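# Spread the towel flat and aligned on the rubber mat

## Task

Get the towel lying flat on top of the rubber mat with its edges matching the mat's edges to within a few millimetres.

## Robot and tools

Robot: two six-joint arms, left_arm (holding a five-finger left hand) and right_arm (holding a right hand). In the scene frame, +z is up, +x points out across the table, the origin is at table-top height midway between the nominal bases, and left_arm sits on the +y side. Image left and right do not follow arm names. Calibrated bases: left_arm (+0.031, +0.369, 0) m, right_arm (-0.028, -0.450, 0) m, each turned only slightly about z. Two reference pages (one shows the left hand) can be viewed with show_instructions, which takes no arguments.

Hand point: a spot fixed to the palm, about 0.05 m in front of it and 0.15 m from the wrist face. Its +z runs along straight fingers, +y out of the palm, +x across the palm away from the thumb on the right hand and toward the thumb on the left hand. Straight fingertips reach 0.06 to 0.07 m past the point. A bracket on the little-finger side can strike things, and with fingers level the wrist may hang up to 0.11 m (palm down) or 0.23 m (palm up) below the point and reach the table first.

Row layout (always 28 numbers, each in [-1, 1], even if one arm stays still): left dx, dy, dz, rx, ry, rz; left little, ring, middle, index, thumb_bend, thumb_turn; left force_limit, speed; then the same 14 for the right arm. The six pose numbers are an offset, not a pose, measured from that arm's current Hand target along the Hand target's own axes. Scale: 1.0 equals 0.6 m for dx, dy, dz and 180 degrees for rx, ry, rz, which together form one rotation vector. Six zeros mean stay at (or return to) the Hand target. Orientation commands are clipped to 32 degrees from the measured orientation each step.

Hand numbers are absolute targets, not offsets: +1 open/straight, -1 closed; thumb_turn -1 puts the thumb opposite the fingers, +1 beside the palm. force_limit maps -1..+1 to about 0..10 N at the fingertip (thumb motors up to 15 N). speed maps -1..+0.48 from nearly stopped to full, full beyond. For a gentle pinch close at speed -0.94 or below. There is no 'no change' value: to keep a hand as it is, resend the eight numbers last used for it (or, before any were sent, its hand_measured six plus hand_force_limit and hand_speed). A motor starts only when its target changes by 0.002 or more; to squeeze harder raise force_limit and send a target more closed than hand_measured.

execute_actions: actions is a list of actions; each action is a table of 1 to 15 rows, one row per 1/30 s step, and a short table repeats its last row up to 15 steps. Every row counts from the Hand target at the action's start, so repeating an offset moves further. cameras: names, ["all"], or []; default shows all only when actions is empty.

move: target is one 28-number row or a list of up to 15 rows, all offsets from the same starting Hand targets. speed in m/s, 0.002 to 3.6 (default 0.25), one value or one per target. blend in metres rounds corners in a list. stop_force (3 to 120 N, both arms) ends an arm's path when its wrist sensor feels that much push; zero (default true) re-zeroes first. blocking=false returns after about 0.5 s while the move continues (not allowed with stop_force). Moves are straight, do not avoid obstacles, and all stop after 10 s. Do not use stop_force to leave a contact or while the hand rotates.

wait: seconds 0 to 10, arms hold their command. stop: brakes a running move. zoom_image: camera plus region [x0, y0, x1, y1] in pixels, at most 504 by 504, from the latest image. zero_wrist_force: arm name, re-zeroes that wrist sensor. finished_scene: ends the scene for good (scene 1 optional); the towel must stay in place afterwards.

Results: end_effector_position (m), quat_wxyz, velocities in the scene frame; Hand target (base of the next offset); joint positions and torques; Wrist force/torque in the tool's axes plus the peak since last shown; hand_measured, hand_stopped_by (moving, target, force, stalled, fault), hand_load_n (positive pushes a finger open), each in motor order. A move adds a 'move:' line such as done, off_target, moving, held or fault, with limits like paced or held. The hand point often settles short of its Hand target; resend the gap as an offset. Cameras: cam_head_left, cam_head_right, cam_high, cam_low, cam_left_wrist, cam_right_wrist, all 672x504.

Avoid: the towel or anything leaving the table; pressing past firm contact (arms are stiff, 150 N or joint torque limits cause a 10 s fault stop); arms or hands touching each other; fast impacts; paths passing near an arm's own base; long stretched holds that overheat motors (MOTOR HOT, then a 30 to 60 s stop). Release a gripped object only when it is at rest.

Each tool is called after "Emit:" as name(argument=value, ...) on one line, values as JSON.

Reference images:

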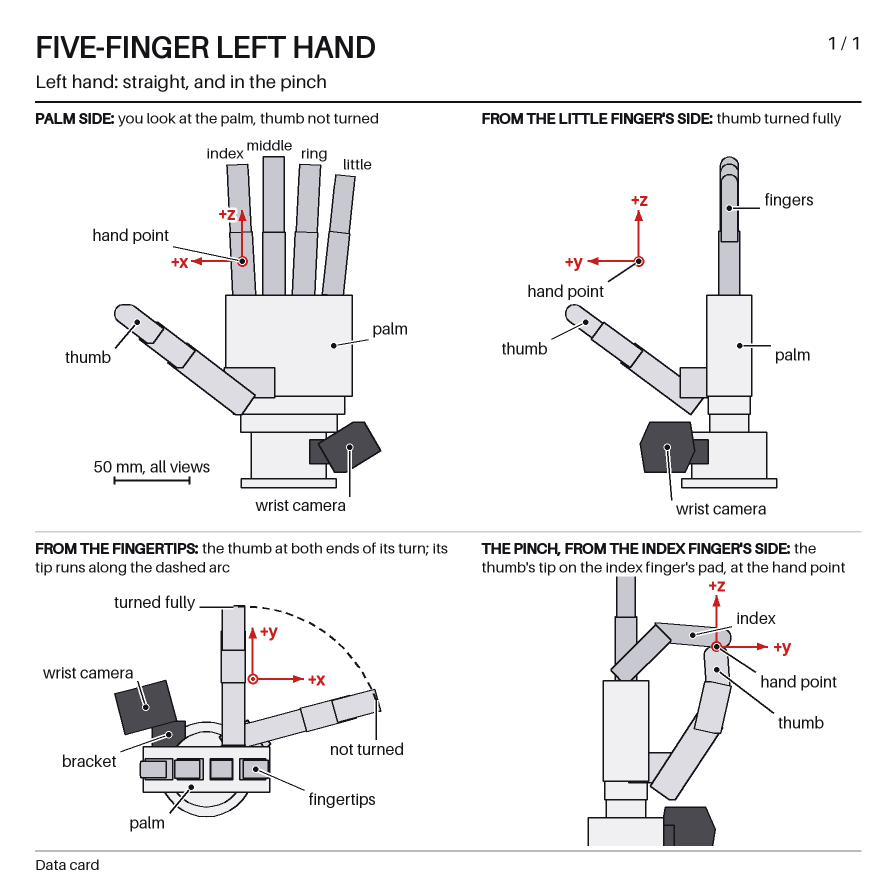

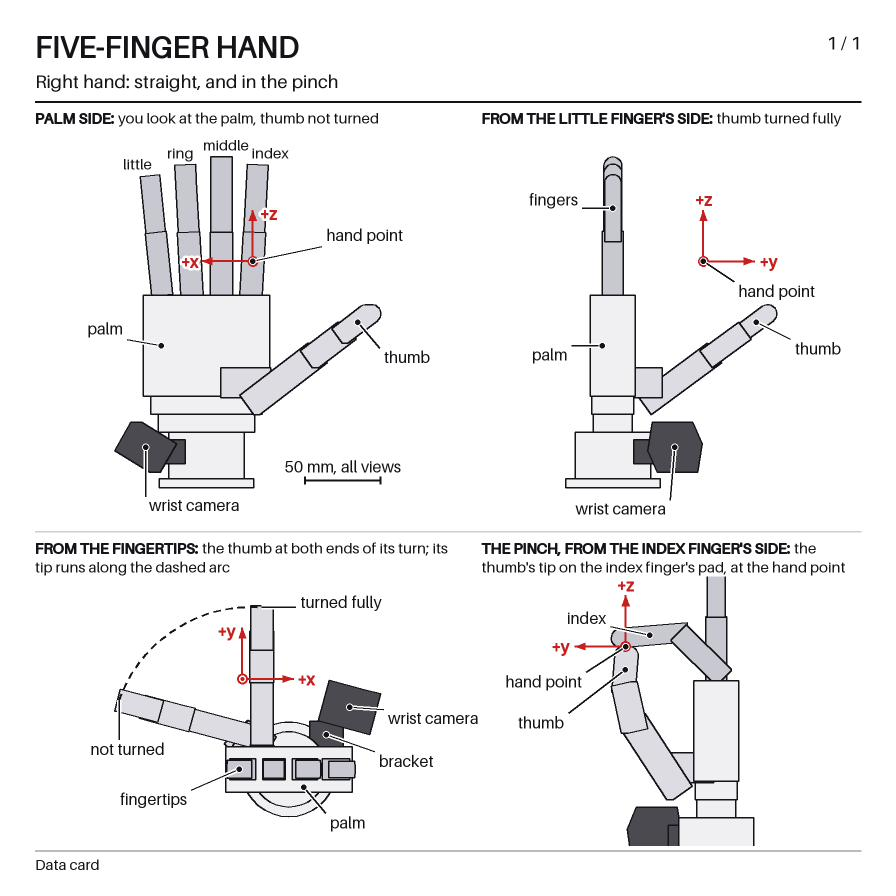

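## Session

Emit:
execute_actions(actions=[])

Scene clock: 0.00 s.
left_arm: end_effector_position=(+0.5648, +0.5177, +0.2455) hand_measured=(+1.000, +1.000, +1.000, +1.000, +1.000, +1.000) hand_load_n=(+0.0, +0.0, +0.0, +0.0, +0.0, +0.0) hand_stopped_by=(target, target, target, target, target, target) hand_force_limit=0.00 hand_speed=-0.80 end_effector_quat_wxyz=(-0.279, +0.850, +0.201, +0.398) | right_arm: end_effector_position=(+0.5597, +0.0666, +0.3503) hand_measured=(+1.000, +1.000, +1.000, +1.000, +1.000, +1.000) hand_load_n=(+0.0, +0.0, +0.0, +0.0, +0.0, +0.0) hand_stopped_by=(target, target, target, target, target, target) hand_force_limit=0.00 hand_speed=-0.80 end_effector_quat_wxyz=(+0.527, -0.230, +0.760, -0.303)
Joint positions: left_arm=[3.602 -1.571 -1.915 2.903 -1.866 1.76] | right_arm=[0.742 -0.938 0.881 0.513 2.505 -2.01]
Joint velocities: within noise
Joint torques (N m): no reading
Wrist force (N): no reading
Wrist torque (N m): no reading
Wrist force, peak (N): no reading
Hand target: left_arm +0.5648, +0.5177, +0.2455; -0.279, +0.850, +0.201, +0.398 | right_arm +0.5597, +0.0666, +0.3503; +0.527, -0.230, +0.760, -0.303

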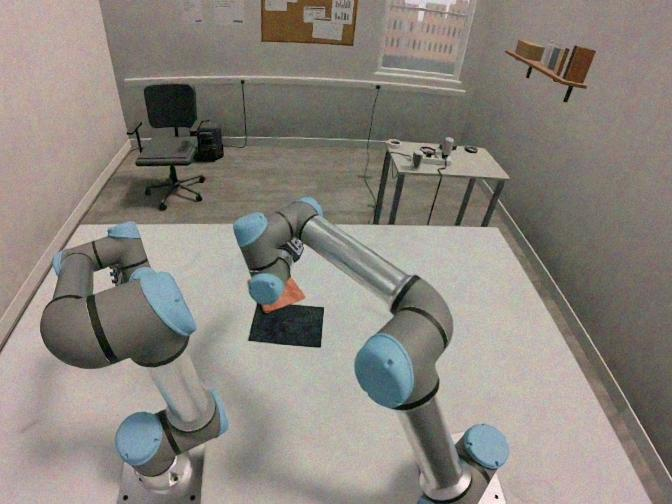

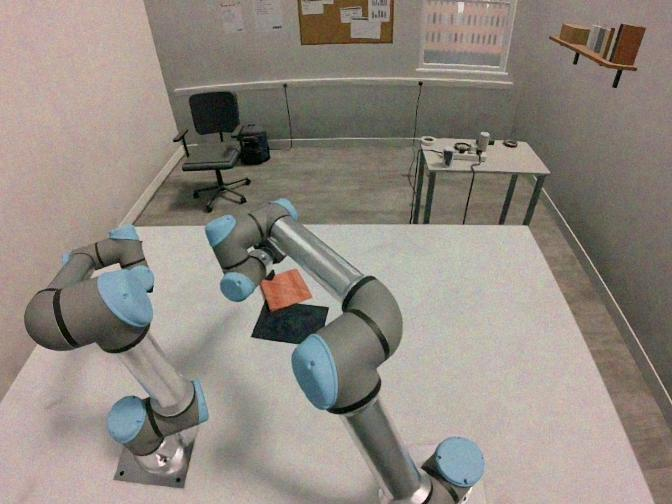

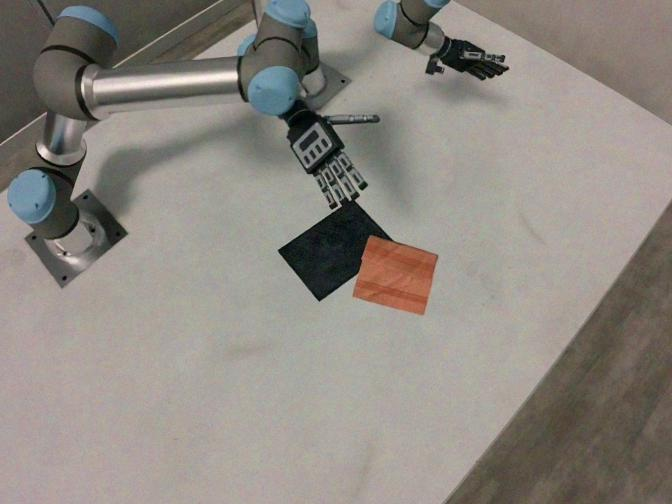

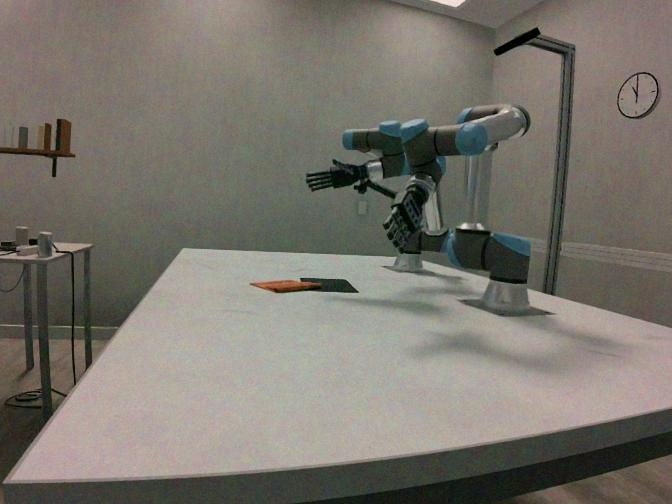

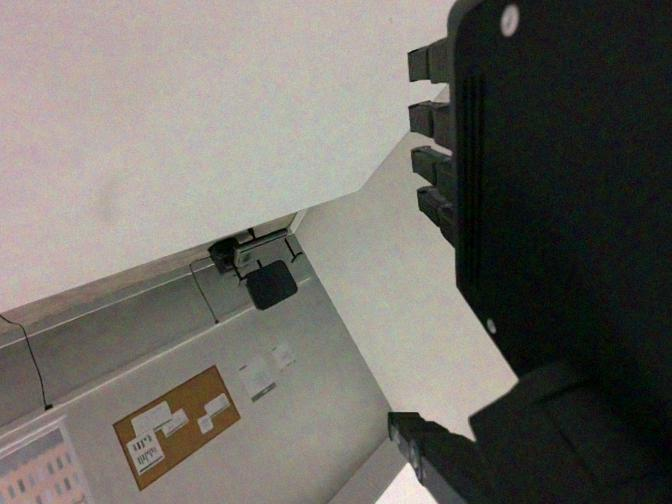

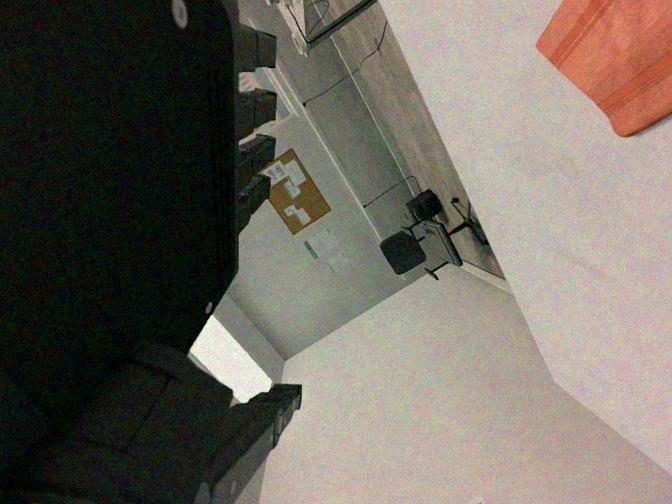

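Emit:
zoom_image(camera="cam_high", region=[240, 170, 480, 350])

Emit:
zoom_image(camera="cam_head_left", region=[220, 240, 360, 360])

Emit:
zoom_image(camera="cam_head_right", region=[220, 250, 360, 360])

Emit:
zoom_image(camera="cam_low", region=[220, 250, 400, 320])

Scaled by 2.100 from the camera's 672x504 image, which has a finer 960x720 frame.

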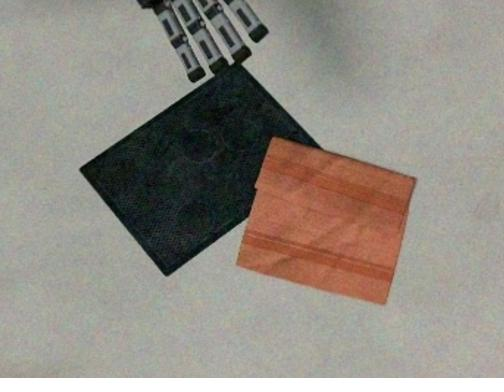

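Scaled by 3.600 from the camera's 672x504 image, which has a finer 960x720 frame.

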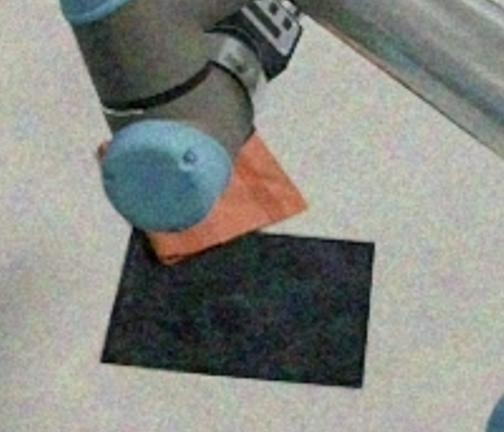

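Scaled by 3.600 from the camera's 672x504 image, which has a finer 960x720 frame.

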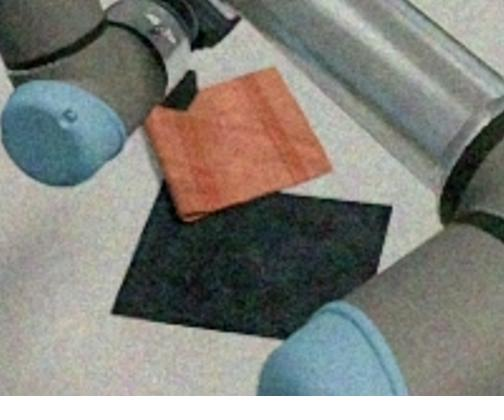

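Scaled by 2.800 from the camera's 672x504 image, which has a finer 960x720 frame.

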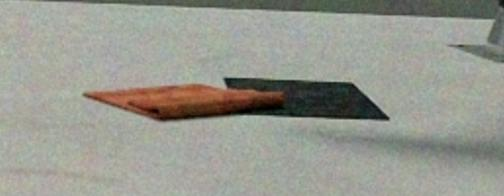

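Emit:
zoom_image(camera="cam_high", region=[340, 220, 450, 325])

Emit:
zoom_image(camera="cam_head_right", region=[240, 260, 330, 350])

Emit:
zoom_image(camera="cam_low", region=[240, 265, 370, 305])

Emit:
zoom_image(camera="cam_right_wrist", region=[500, 0, 672, 160])

Scaled by 4.582 from the camera's 672x504 image, which has a finer 960x720 frame.

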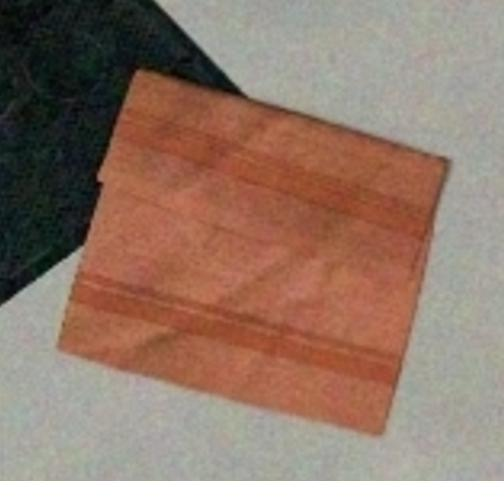

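Scaled by 5.600 from the camera's 672x504 image, which has a finer 960x720 frame.

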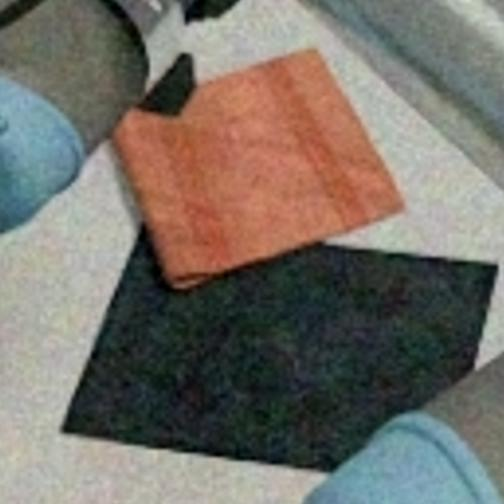

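Scaled by 3.877 from the camera's 672x504 image, which has a finer 960x720 frame.

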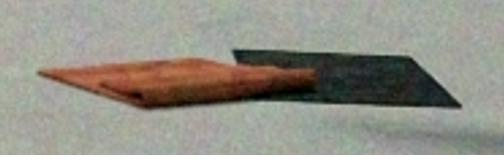

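Scaled by 2.930 from the camera's 672x504 image, which has a finer 960x720 frame.

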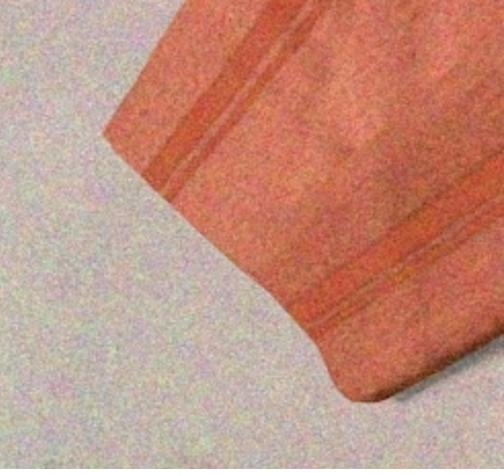

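Emit:
move(target=[0.139, 0.192, -0.236, -0.386, 0.425, 0.692, -1, -1, 0, 0, 0.5, -1, 0, 0, 0.378, -0.427, -0.126, 0, 0, 0, 1, 1, 1, 1, 1, 1, 0, -0.8], speed=0.4, cameras=["all"])

Scene clock: 34.23 s.
left_arm: end_effector_position=(+0.6000, +0.3498, +0.3497) hand_measured=(-1.000, -1.000, +0.000, +0.000, +0.500, -1.000) hand_load_n=(+0.0, +0.0, +0.0, +0.0, +0.0, +0.0) hand_stopped_by=(target, target, target, target, target, target) hand_force_limit=0.00 hand_speed=0.00 end_effector_quat_wxyz=(+0.080, -0.220, +0.913, -0.333) | right_arm: end_effector_position=(+0.4194, -0.2507, +0.3998) hand_measured=(+1.000, +1.000, +1.000, +1.000, +1.000, +1.000) hand_load_n=(+0.0, +0.0, +0.0, +0.0, +0.0, -0.5) hand_stopped_by=(target, target, target, target, target, target) hand_force_limit=0.00 hand_speed=-0.80 end_effector_quat_wxyz=(+0.527, -0.230, +0.760, -0.303)
Joint positions: left_arm=[3.527 -2.206 -0.731 1.411 -0.873 4.644] | right_arm=[0.241 -1.851 1.821 0.327 2.036 -2.249]
Joint torques (N m): left_arm=[10.53 46.73 23.1 -3.46 1.09 0.6] | right_arm=[5.29 -5.19 -32.89 -2 0.65 1.33]
Wrist force (N): left_arm=[-0.7 0.3 -0.4] | right_arm=[-0.4 -0.5 0.1]
Wrist torque (N m): left_arm=[0.14 -0.02 -0.03] | right_arm=[-0.12 0.09 -0.20]
Wrist force, peak (N): left_arm=[-1.2 -0.2 -1.3] | right_arm=[-0.4 -1.0 0.2]
Hand target: left_arm +0.6000, +0.3498, +0.3497; +0.081, -0.220, +0.914, -0.333 | right_arm +0.4194, -0.2507, +0.3999; +0.527, -0.230, +0.760, -0.303
Off the commanded pose: left_arm 0.000 m, 0 deg | right_arm 0.000 m, 0 deg.
move: done
camera_calibration:
cam_left_wrist: T_world_to_cam=[[0.122139, -0.774893, 0.620179, -0.0184666], [-0.972318, 0.0319897, 0.23146, 0.49772], [-0.199197, -0.631282, -0.749536, 0.719326], [0, 0, 0, 1]] pos_world=[0.629485, 0.423866, 0.435411]
cam_right_wrist: T_world_to_cam=[[-0.0813392, 0.545233, -0.834329, 0.516914], [-0.253369, 0.798292, 0.546383, 0.0888456], [0.963944, 0.255835, 0.0732124, -0.255598], [0, 0, 0, 1]] pos_world=[0.310938, -0.287372, 0.401445]

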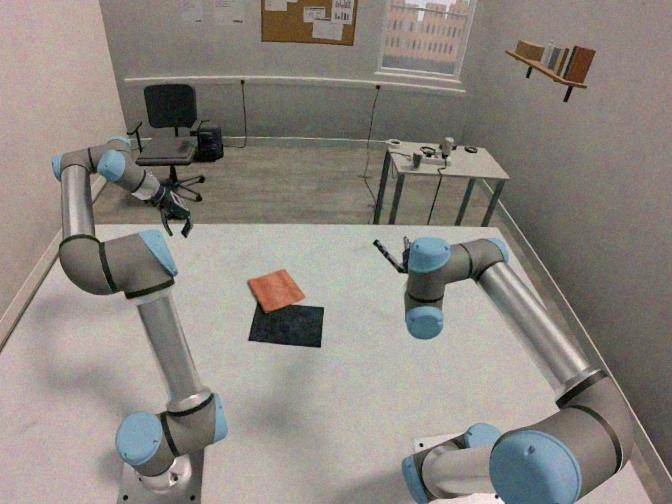

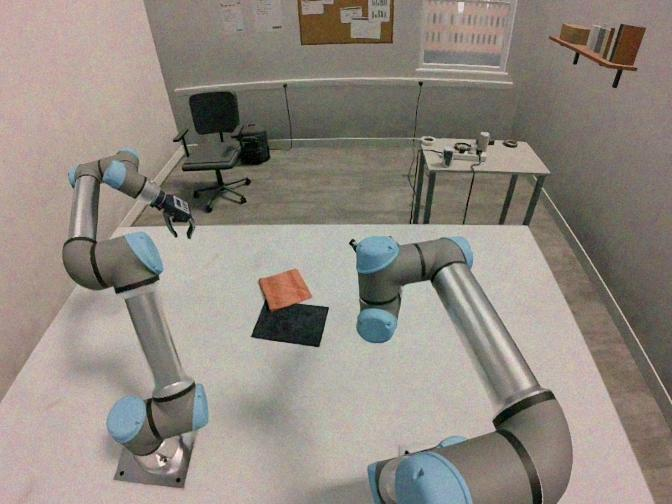

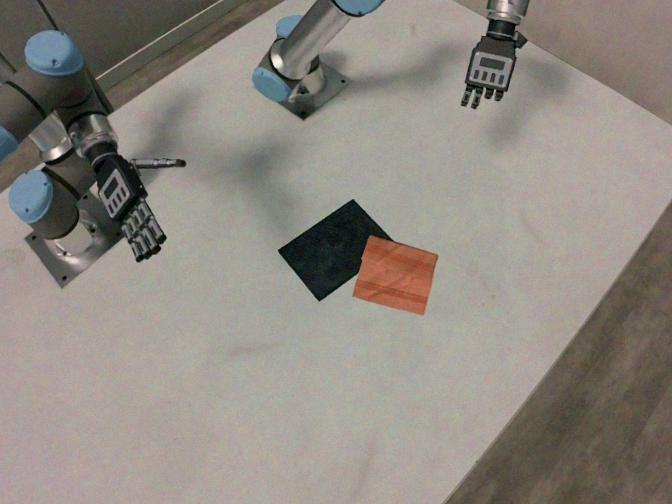

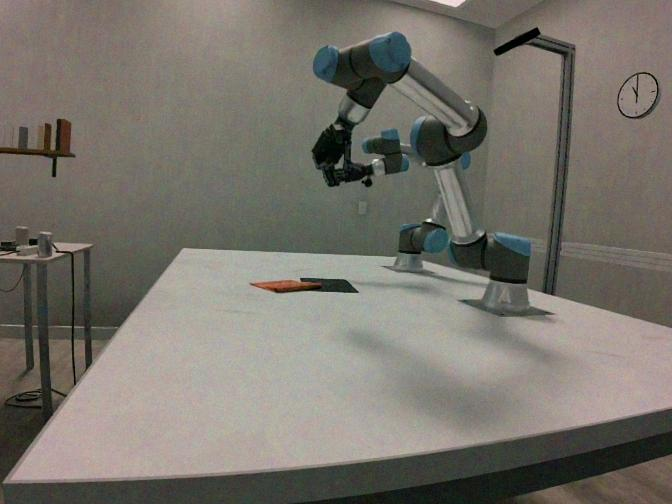

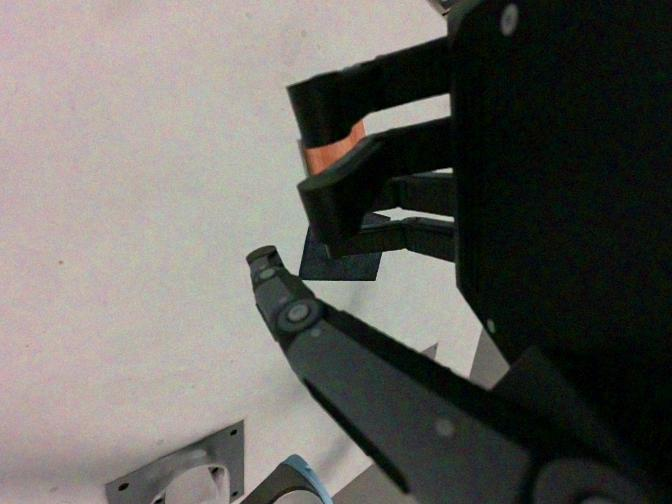

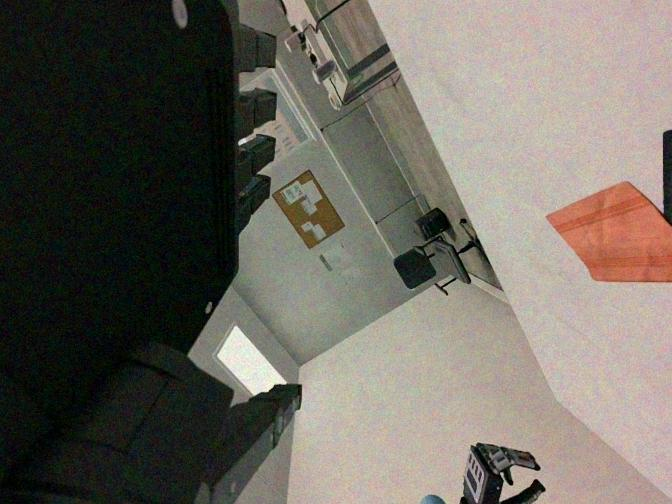

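Emit:
zoom_image(camera="cam_head_left", region=[235, 255, 340, 355])

Emit:
zoom_image(camera="cam_head_right", region=[235, 255, 340, 355])

Emit:
zoom_image(camera="cam_high", region=[270, 190, 450, 325])

Scaled by 4.800 from the camera's 672x504 image, which has a finer 960x720 frame.

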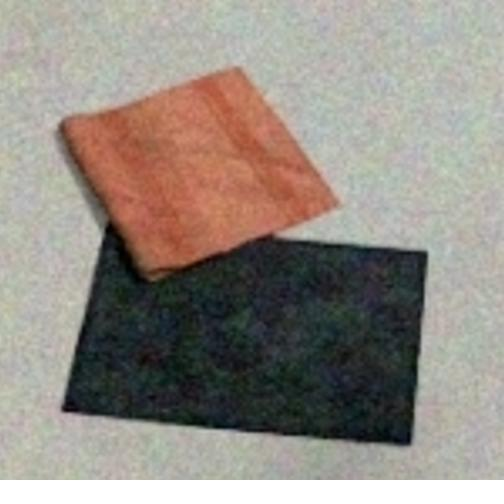

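Scaled by 4.800 from the camera's 672x504 image, which has a finer 960x720 frame.

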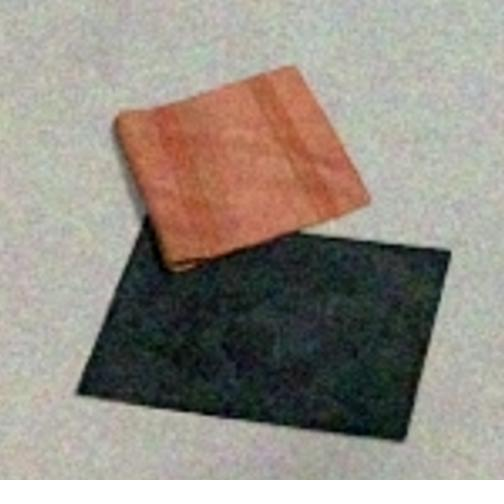

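Scaled by 2.800 from the camera's 672x504 image, which has a finer 960x720 frame.

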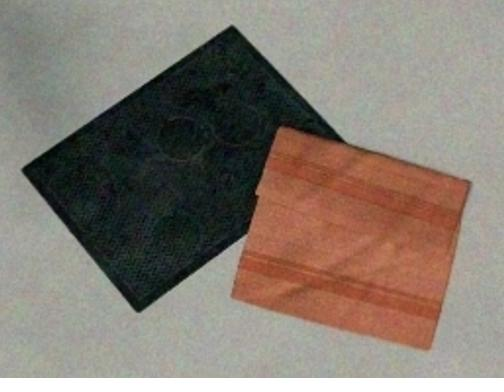

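Emit:
move(target=[0.0906, -0.0595, 0.594, 0, 0, 0, -1, -1, 0, 0, 0.5, -1, 0, 0, 0, 0, 0, 0, 0, 0, 1, 1, 1, 1, 1, 1, 0, -0.8], speed=0.25, cameras=["all"])

Scene clock: 47.17 s.
left_arm: end_effector_position=(+0.6685, +0.0967, +0.0999) hand_measured=(-1.000, -1.000, +0.000, +0.000, +0.500, -1.000) hand_load_n=(+0.0, +0.0, +0.0, +0.0, +0.0, +0.0) hand_stopped_by=(target, target, target, target, target, target) hand_force_limit=0.00 hand_speed=0.00 end_effector_quat_wxyz=(+0.081, -0.220, +0.914, -0.333) | right_arm: end_effector_position=(+0.4194, -0.2507, +0.3999) hand_measured=(+1.000, +1.000, +1.000, +1.000, +1.000, +1.000) hand_load_n=(+0.0, +0.0, +0.0, +0.0, +0.0, +0.0) hand_stopped_by=(target, target, target, target, target, target) hand_force_limit=0.00 hand_speed=-0.80 end_effector_quat_wxyz=(+0.527, -0.230, +0.760, -0.303)
Joint positions: left_arm=[3.07 -2.439 -0.88 2.138 -0.975 4.083] | right_arm=[0.241 -1.851 1.821 0.327 2.036 -2.249]
Joint torques (N m): left_arm=[3.96 48.79 13.94 -0.76 2.23 1.06] | right_arm=[9.69 0.07 -33.38 -1.43 1.38 1.22]
Wrist force (N): left_arm=[-1.2 0.1 -0.8] | right_arm=[-0.4 -0.5 0.1]
Wrist torque (N m): left_arm=[0.15 0.07 -0.13] | right_arm=[-0.14 0.09 -0.21]
Wrist force, peak (N): left_arm=[-1.2 0.2 -2.2] | right_arm=[-0.4 -0.9 0.4]
Hand target: left_arm +0.6685, +0.0966, +0.0998; +0.081, -0.220, +0.914, -0.333 | right_arm +0.4194, -0.2507, +0.3999; +0.527, -0.230, +0.760, -0.303
Off the commanded pose: left_arm 0.000 m, 0 deg | right_arm 0.000 m, 0 deg.
move: done
camera_calibration:
cam_left_wrist: T_world_to_cam=[[0.121941, -0.775032, 0.620045, -0.0679011], [-0.972321, 0.0321639, 0.231424, 0.630099], [-0.199304, -0.631103, -0.749658, 0.386083], [0, 0, 0, 1]] pos_world=[0.697886, 0.170766, 0.185712]
cam_right_wrist: T_world_to_cam=[[-0.0813073, 0.545227, -0.834336, 0.516905], [-0.2535, 0.798266, 0.54636, 0.0888883], [0.963912, 0.255927, 0.0733101, -0.255601], [0, 0, 0, 1]] pos_world=[0.310939, -0.287372, 0.401445]

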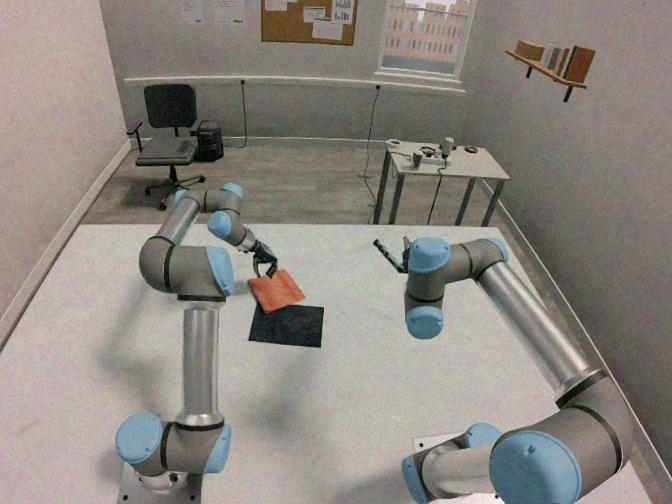

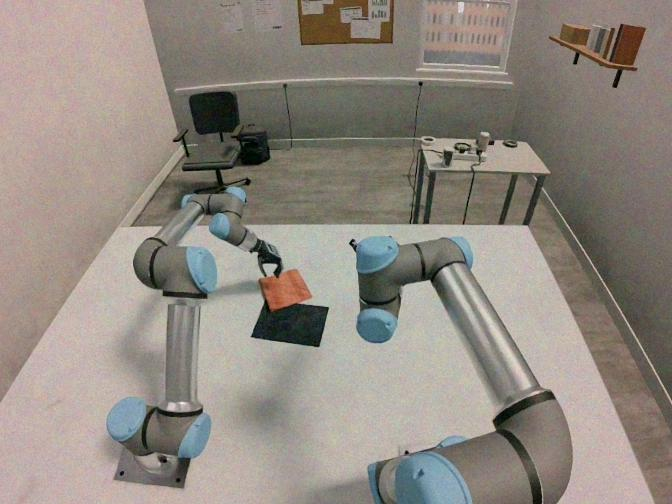

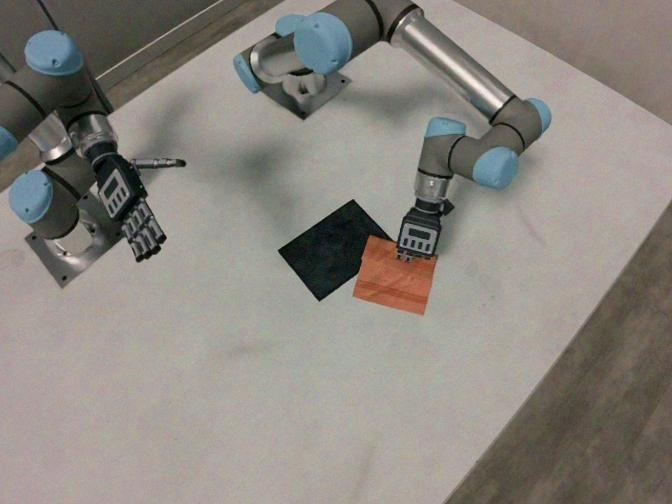

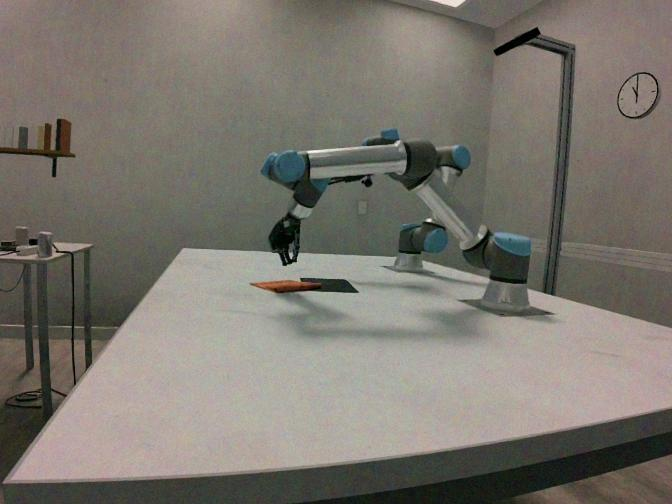

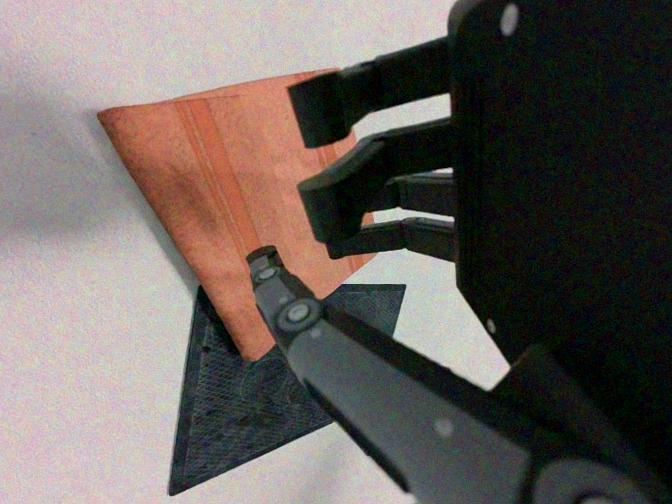

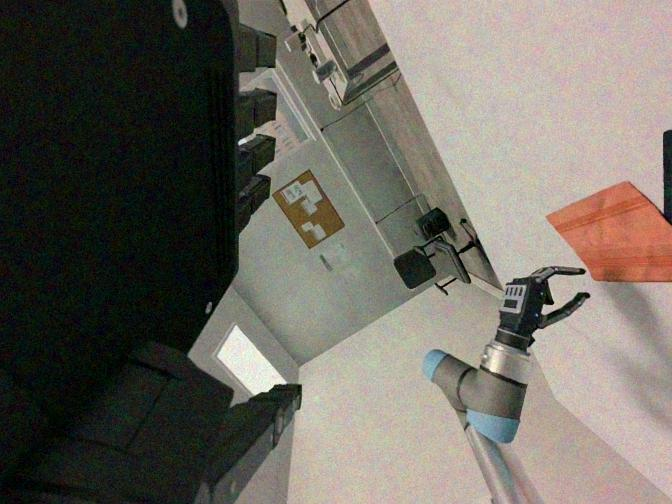

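Emit:
zoom_image(camera="cam_left_wrist", region=[80, 40, 480, 340])

Emit:
zoom_image(camera="cam_high", region=[330, 170, 470, 330])

Emit:
zoom_image(camera="cam_low", region=[240, 200, 370, 305])

Scaled by 1.260 from the camera's 672x504 image, which has a finer 960x720 frame.

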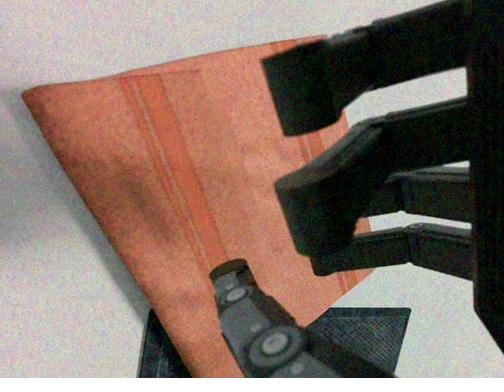

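Scaled by 3.150 from the camera's 672x504 image, which has a finer 960x720 frame.

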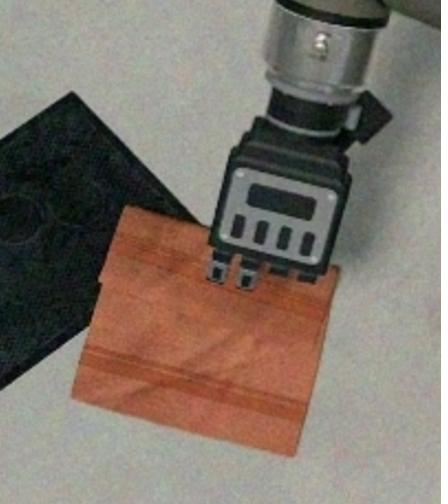

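Scaled by 3.877 from the camera's 672x504 image, which has a finer 960x720 frame.

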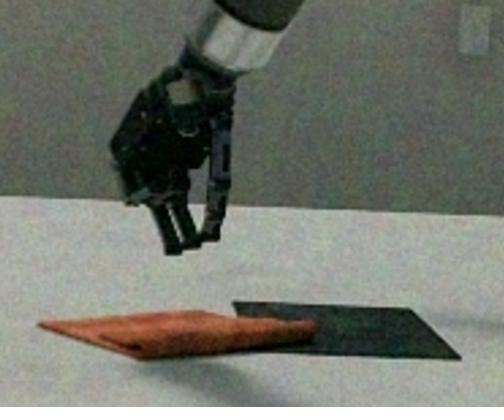

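Emit:
zoom_image(camera="cam_left_wrist", region=[90, 60, 290, 260])

Emit:
zoom_image(camera="cam_left_wrist", region=[220, 60, 420, 310])

Scaled by 2.520 from the camera's 672x504 image, which has a finer 960x720 frame.

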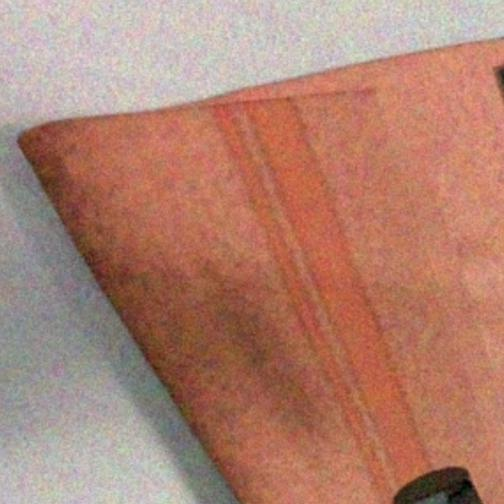

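Scaled by 2.016 from the camera's 672x504 image, which has a finer 960x720 frame.

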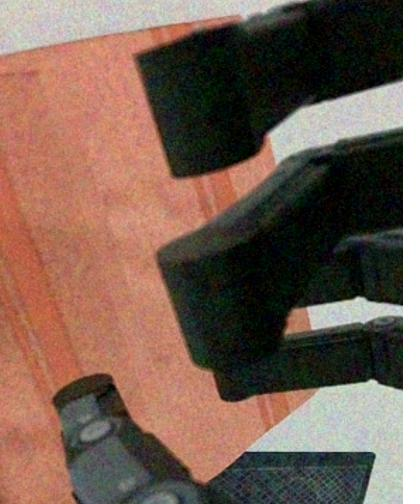

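Emit:
move(target=[0, 0.0968, 0.1037, 0, 0, 0, -1, -1, 0, 0, 0.5, -1, 0, 0, 0, 0, 0, 0, 0, 0, 1, 1, 1, 1, 1, 1, 0, -0.8], speed=0.03, stop_force=3, cameras=["cam_left_wrist", "cam_low", "cam_high"])

Scene clock: 57.80 s.
left_arm: end_effector_position=(+0.6671, +0.0997, +0.0351) hand_measured=(-1.000, -1.000, +0.000, +0.000, +0.500, -1.000) hand_load_n=(+0.0, +0.0, -1.0, +0.0, +0.0, +0.0) hand_stopped_by=(target, target, target, target, target, target) hand_force_limit=0.00 hand_speed=0.00 end_effector_quat_wxyz=(+0.081, -0.220, +0.914, -0.333) | right_arm: end_effector_position=(+0.4194, -0.2507, +0.3999) hand_measured=(+1.000, +1.000, +1.000, +1.000, +1.000, +1.000) hand_load_n=(+0.0, +0.0, +0.0, +0.0, +0.0, +0.0) hand_stopped_by=(target, target, target, target, target, target) hand_force_limit=0.00 hand_speed=-0.80 end_effector_quat_wxyz=(+0.527, -0.230, +0.760, -0.303)
Joint positions: left_arm=[3.075 -2.479 -0.976 2.271 -0.973 4.088] | right_arm=[0.241 -1.851 1.821 0.327 2.036 -2.249]
Joint torques (N m): left_arm=[-8.46 60.91 15.59 -0.34 -1.15 -2.46] | right_arm=[7.98 -1.63 -32.9 -0.38 1.49 1.27]
Wrist force (N): left_arm=[-0.9 -2.2 -2.1] | right_arm=[-0.3 -0.3 0.3]
Wrist torque (N m): left_arm=[0.08 0.04 -0.08] | right_arm=[-0.12 0.06 -0.19]
Wrist force, peak (N): left_arm=[-1.0 -6.0 -5.4] | right_arm=[-0.1 -0.8 0.3]
Hand target: left_arm +0.6670, +0.0997, +0.0351; +0.081, -0.220, +0.914, -0.333 (not the last commanded pose) | right_arm +0.4194, -0.2507, +0.3999; +0.527, -0.230, +0.760, -0.303
Off the commanded pose: left_arm 0.020 m, 0 deg | right_arm 0.000 m, 0 deg.
move: contact (left_arm)
camera_calibration:
cam_left_wrist: T_world_to_cam=[[0.121975, -0.774976, 0.620109, -0.0252053], [-0.972339, 0.0320872, 0.231359, 0.643694], [-0.199195, -0.631176, -0.749625, 0.338977], [0, 0, 0, 1]] pos_world=[0.696486, 0.173766, 0.120811]
Images, in order (width x height): cam_high 672x504, cam_low 672x504, cam_left_wrist 672x504.

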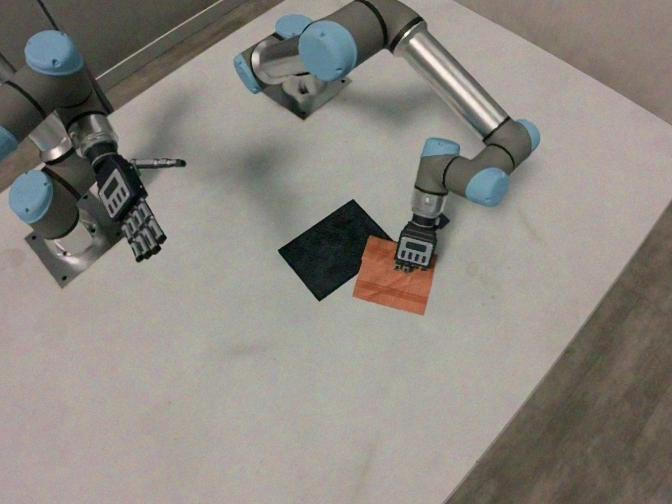

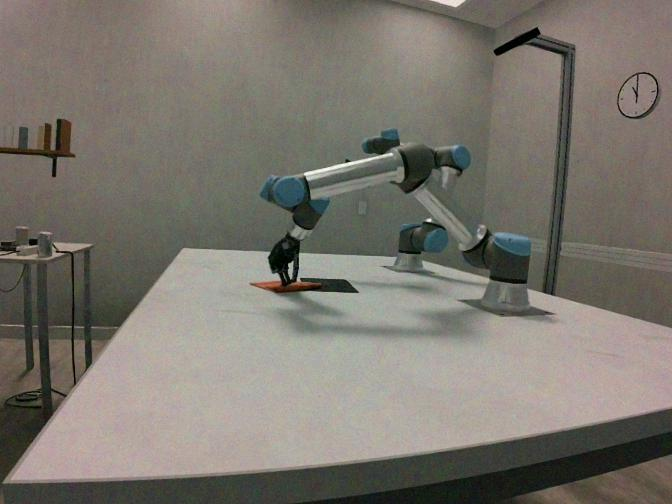

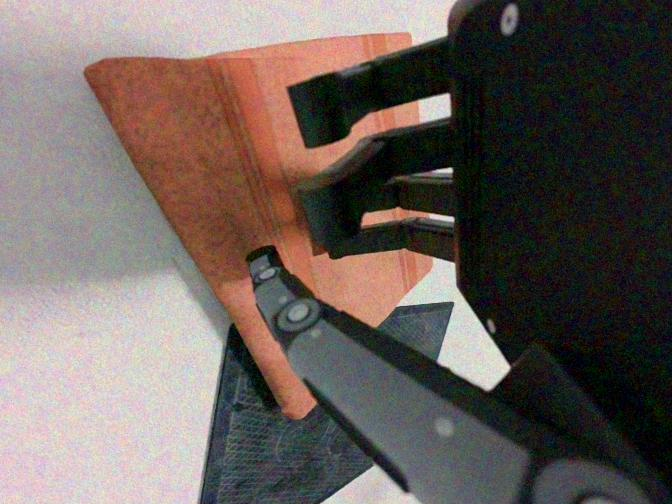

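Emit:
move(target=[0, 0.0415, -0.0283, 0, 0, 0, -1, -1, 0, 0, 0.5, -1, 0, 0, 0, 0, 0, 0, 0, 0, 1, 1, 1, 1, 1, 1, 0, -0.8], speed=0.05, cameras=["cam_left_wrist", "cam_low", "cam_high", "cam_head_right"])

Emit:
zoom_image(camera="cam_left_wrist", region=[80, 0, 480, 300])

Emit:
zoom_image(camera="cam_high", region=[330, 170, 470, 330])

Emit:
zoom_image(camera="cam_low", region=[240, 220, 370, 305])

Scene clock: 60.13 s.
left_arm: end_effector_position=(+0.6535, +0.1265, +0.0322) hand_measured=(-1.000, -1.000, +0.000, +0.000, +0.500, -1.000) hand_load_n=(+0.0, +0.0, -4.0, +0.0, +0.0, -0.5) hand_stopped_by=(target, target, target, target, target, target) hand_force_limit=0.00 hand_speed=0.00 end_effector_quat_wxyz=(+0.081, -0.220, +0.913, -0.333) | right_arm: end_effector_position=(+0.4194, -0.2507, +0.3999) hand_measured=(+1.000, +1.000, +1.000, +1.000, +1.000, +1.000) hand_load_n=(+0.0, +0.0, +0.0, -0.5, +0.0, +0.0) hand_stopped_by=(target, target, target, target, target, target) hand_force_limit=0.00 hand_speed=-0.80 end_effector_quat_wxyz=(+0.527, -0.230, +0.760, -0.303)
Joint positions: left_arm=[3.119 -2.436 -1.073 2.297 -0.957 4.138] | right_arm=[0.241 -1.851 1.821 0.327 2.036 -2.249]
Joint torques (N m): left_arm=[-10.06 32.38 17.57 -2.98 -3.21 -2.89] | right_arm=[8.22 -1.72 -32.26 -0.3 1.41 1.02]
Wrist force (N): left_arm=[-0.6 -15.3 -10.5] | right_arm=[-0.2 -0.3 0.2]
Wrist torque (N m): left_arm=[-0.09 -0.11 0.22] | right_arm=[-0.10 0.06 -0.18]
Wrist force, peak (N): left_arm=[-1.2 -17.1 -10.8] | right_arm=[-0.6 -0.6 0.2]
Hand target: left_arm +0.6534, +0.1264, +0.0321; +0.081, -0.220, +0.914, -0.333 | right_arm +0.4194, -0.2507, +0.3999; +0.527, -0.230, +0.760, -0.303
Off the commanded pose: left_arm 0.000 m, 0 deg | right_arm 0.000 m, 0 deg.
move: done
camera_calibration:
cam_left_wrist: T_world_to_cam=[[0.12173, -0.774943, 0.620198, -0.000828703], [-0.972428, 0.0321062, 0.230982, 0.630382], [-0.19891, -0.631215, -0.749668, 0.350827], [0, 0, 0, 1]] pos_world=[0.682885, 0.200566, 0.117911]
Images, in order (width x height): cam_head_right 672x504, cam_high 672x504, cam_low 672x504, cam_left_wrist 672x504.

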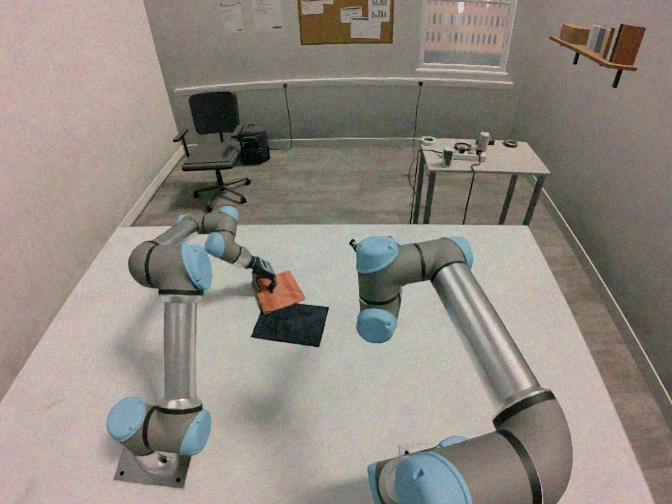

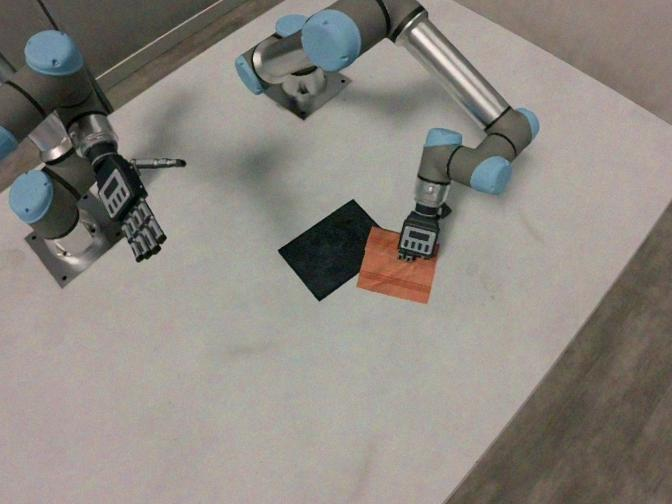

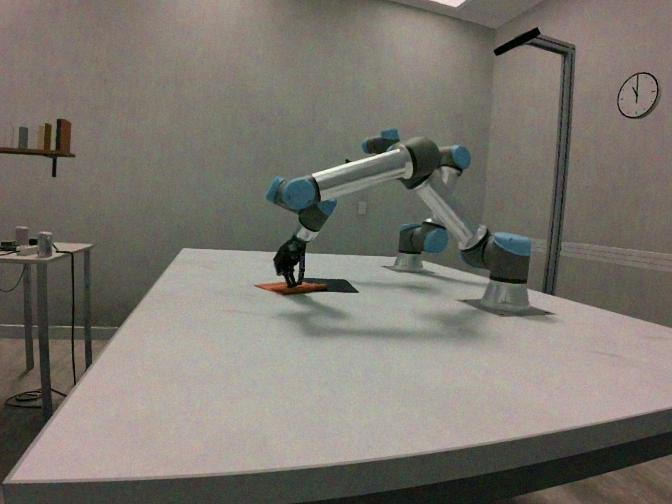

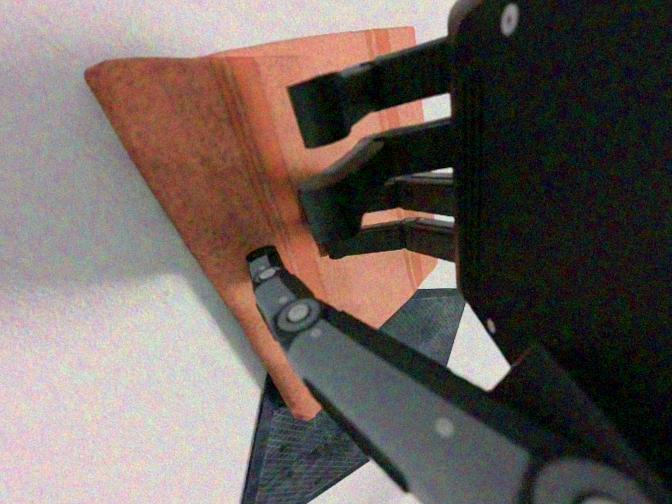

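Scaled by 1.260 from the camera's 672x504 image, which has a finer 960x720 frame.

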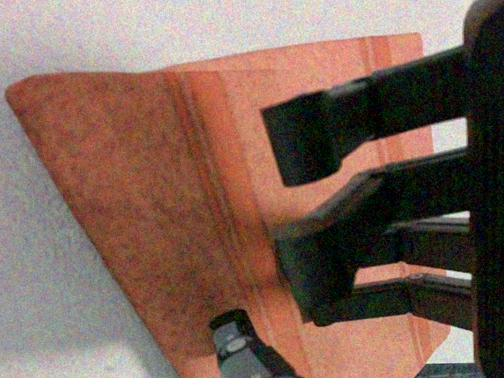

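Scaled by 3.150 from the camera's 672x504 image, which has a finer 960x720 frame.

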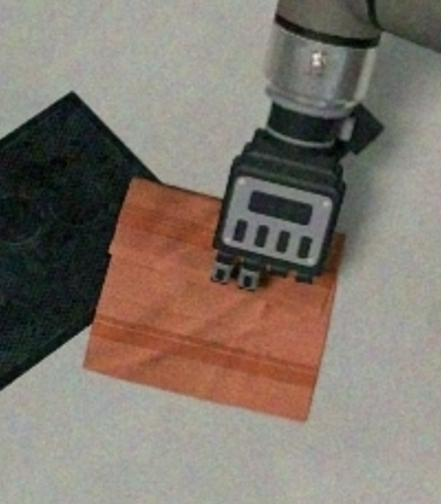

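Scaled by 3.877 from the camera's 672x504 image, which has a finer 960x720 frame.

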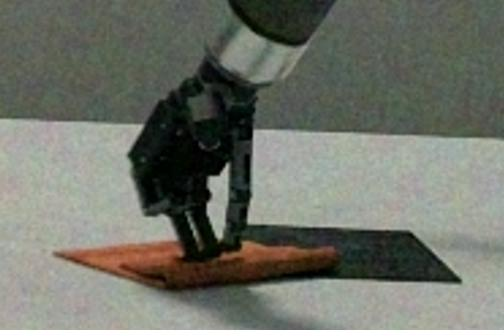

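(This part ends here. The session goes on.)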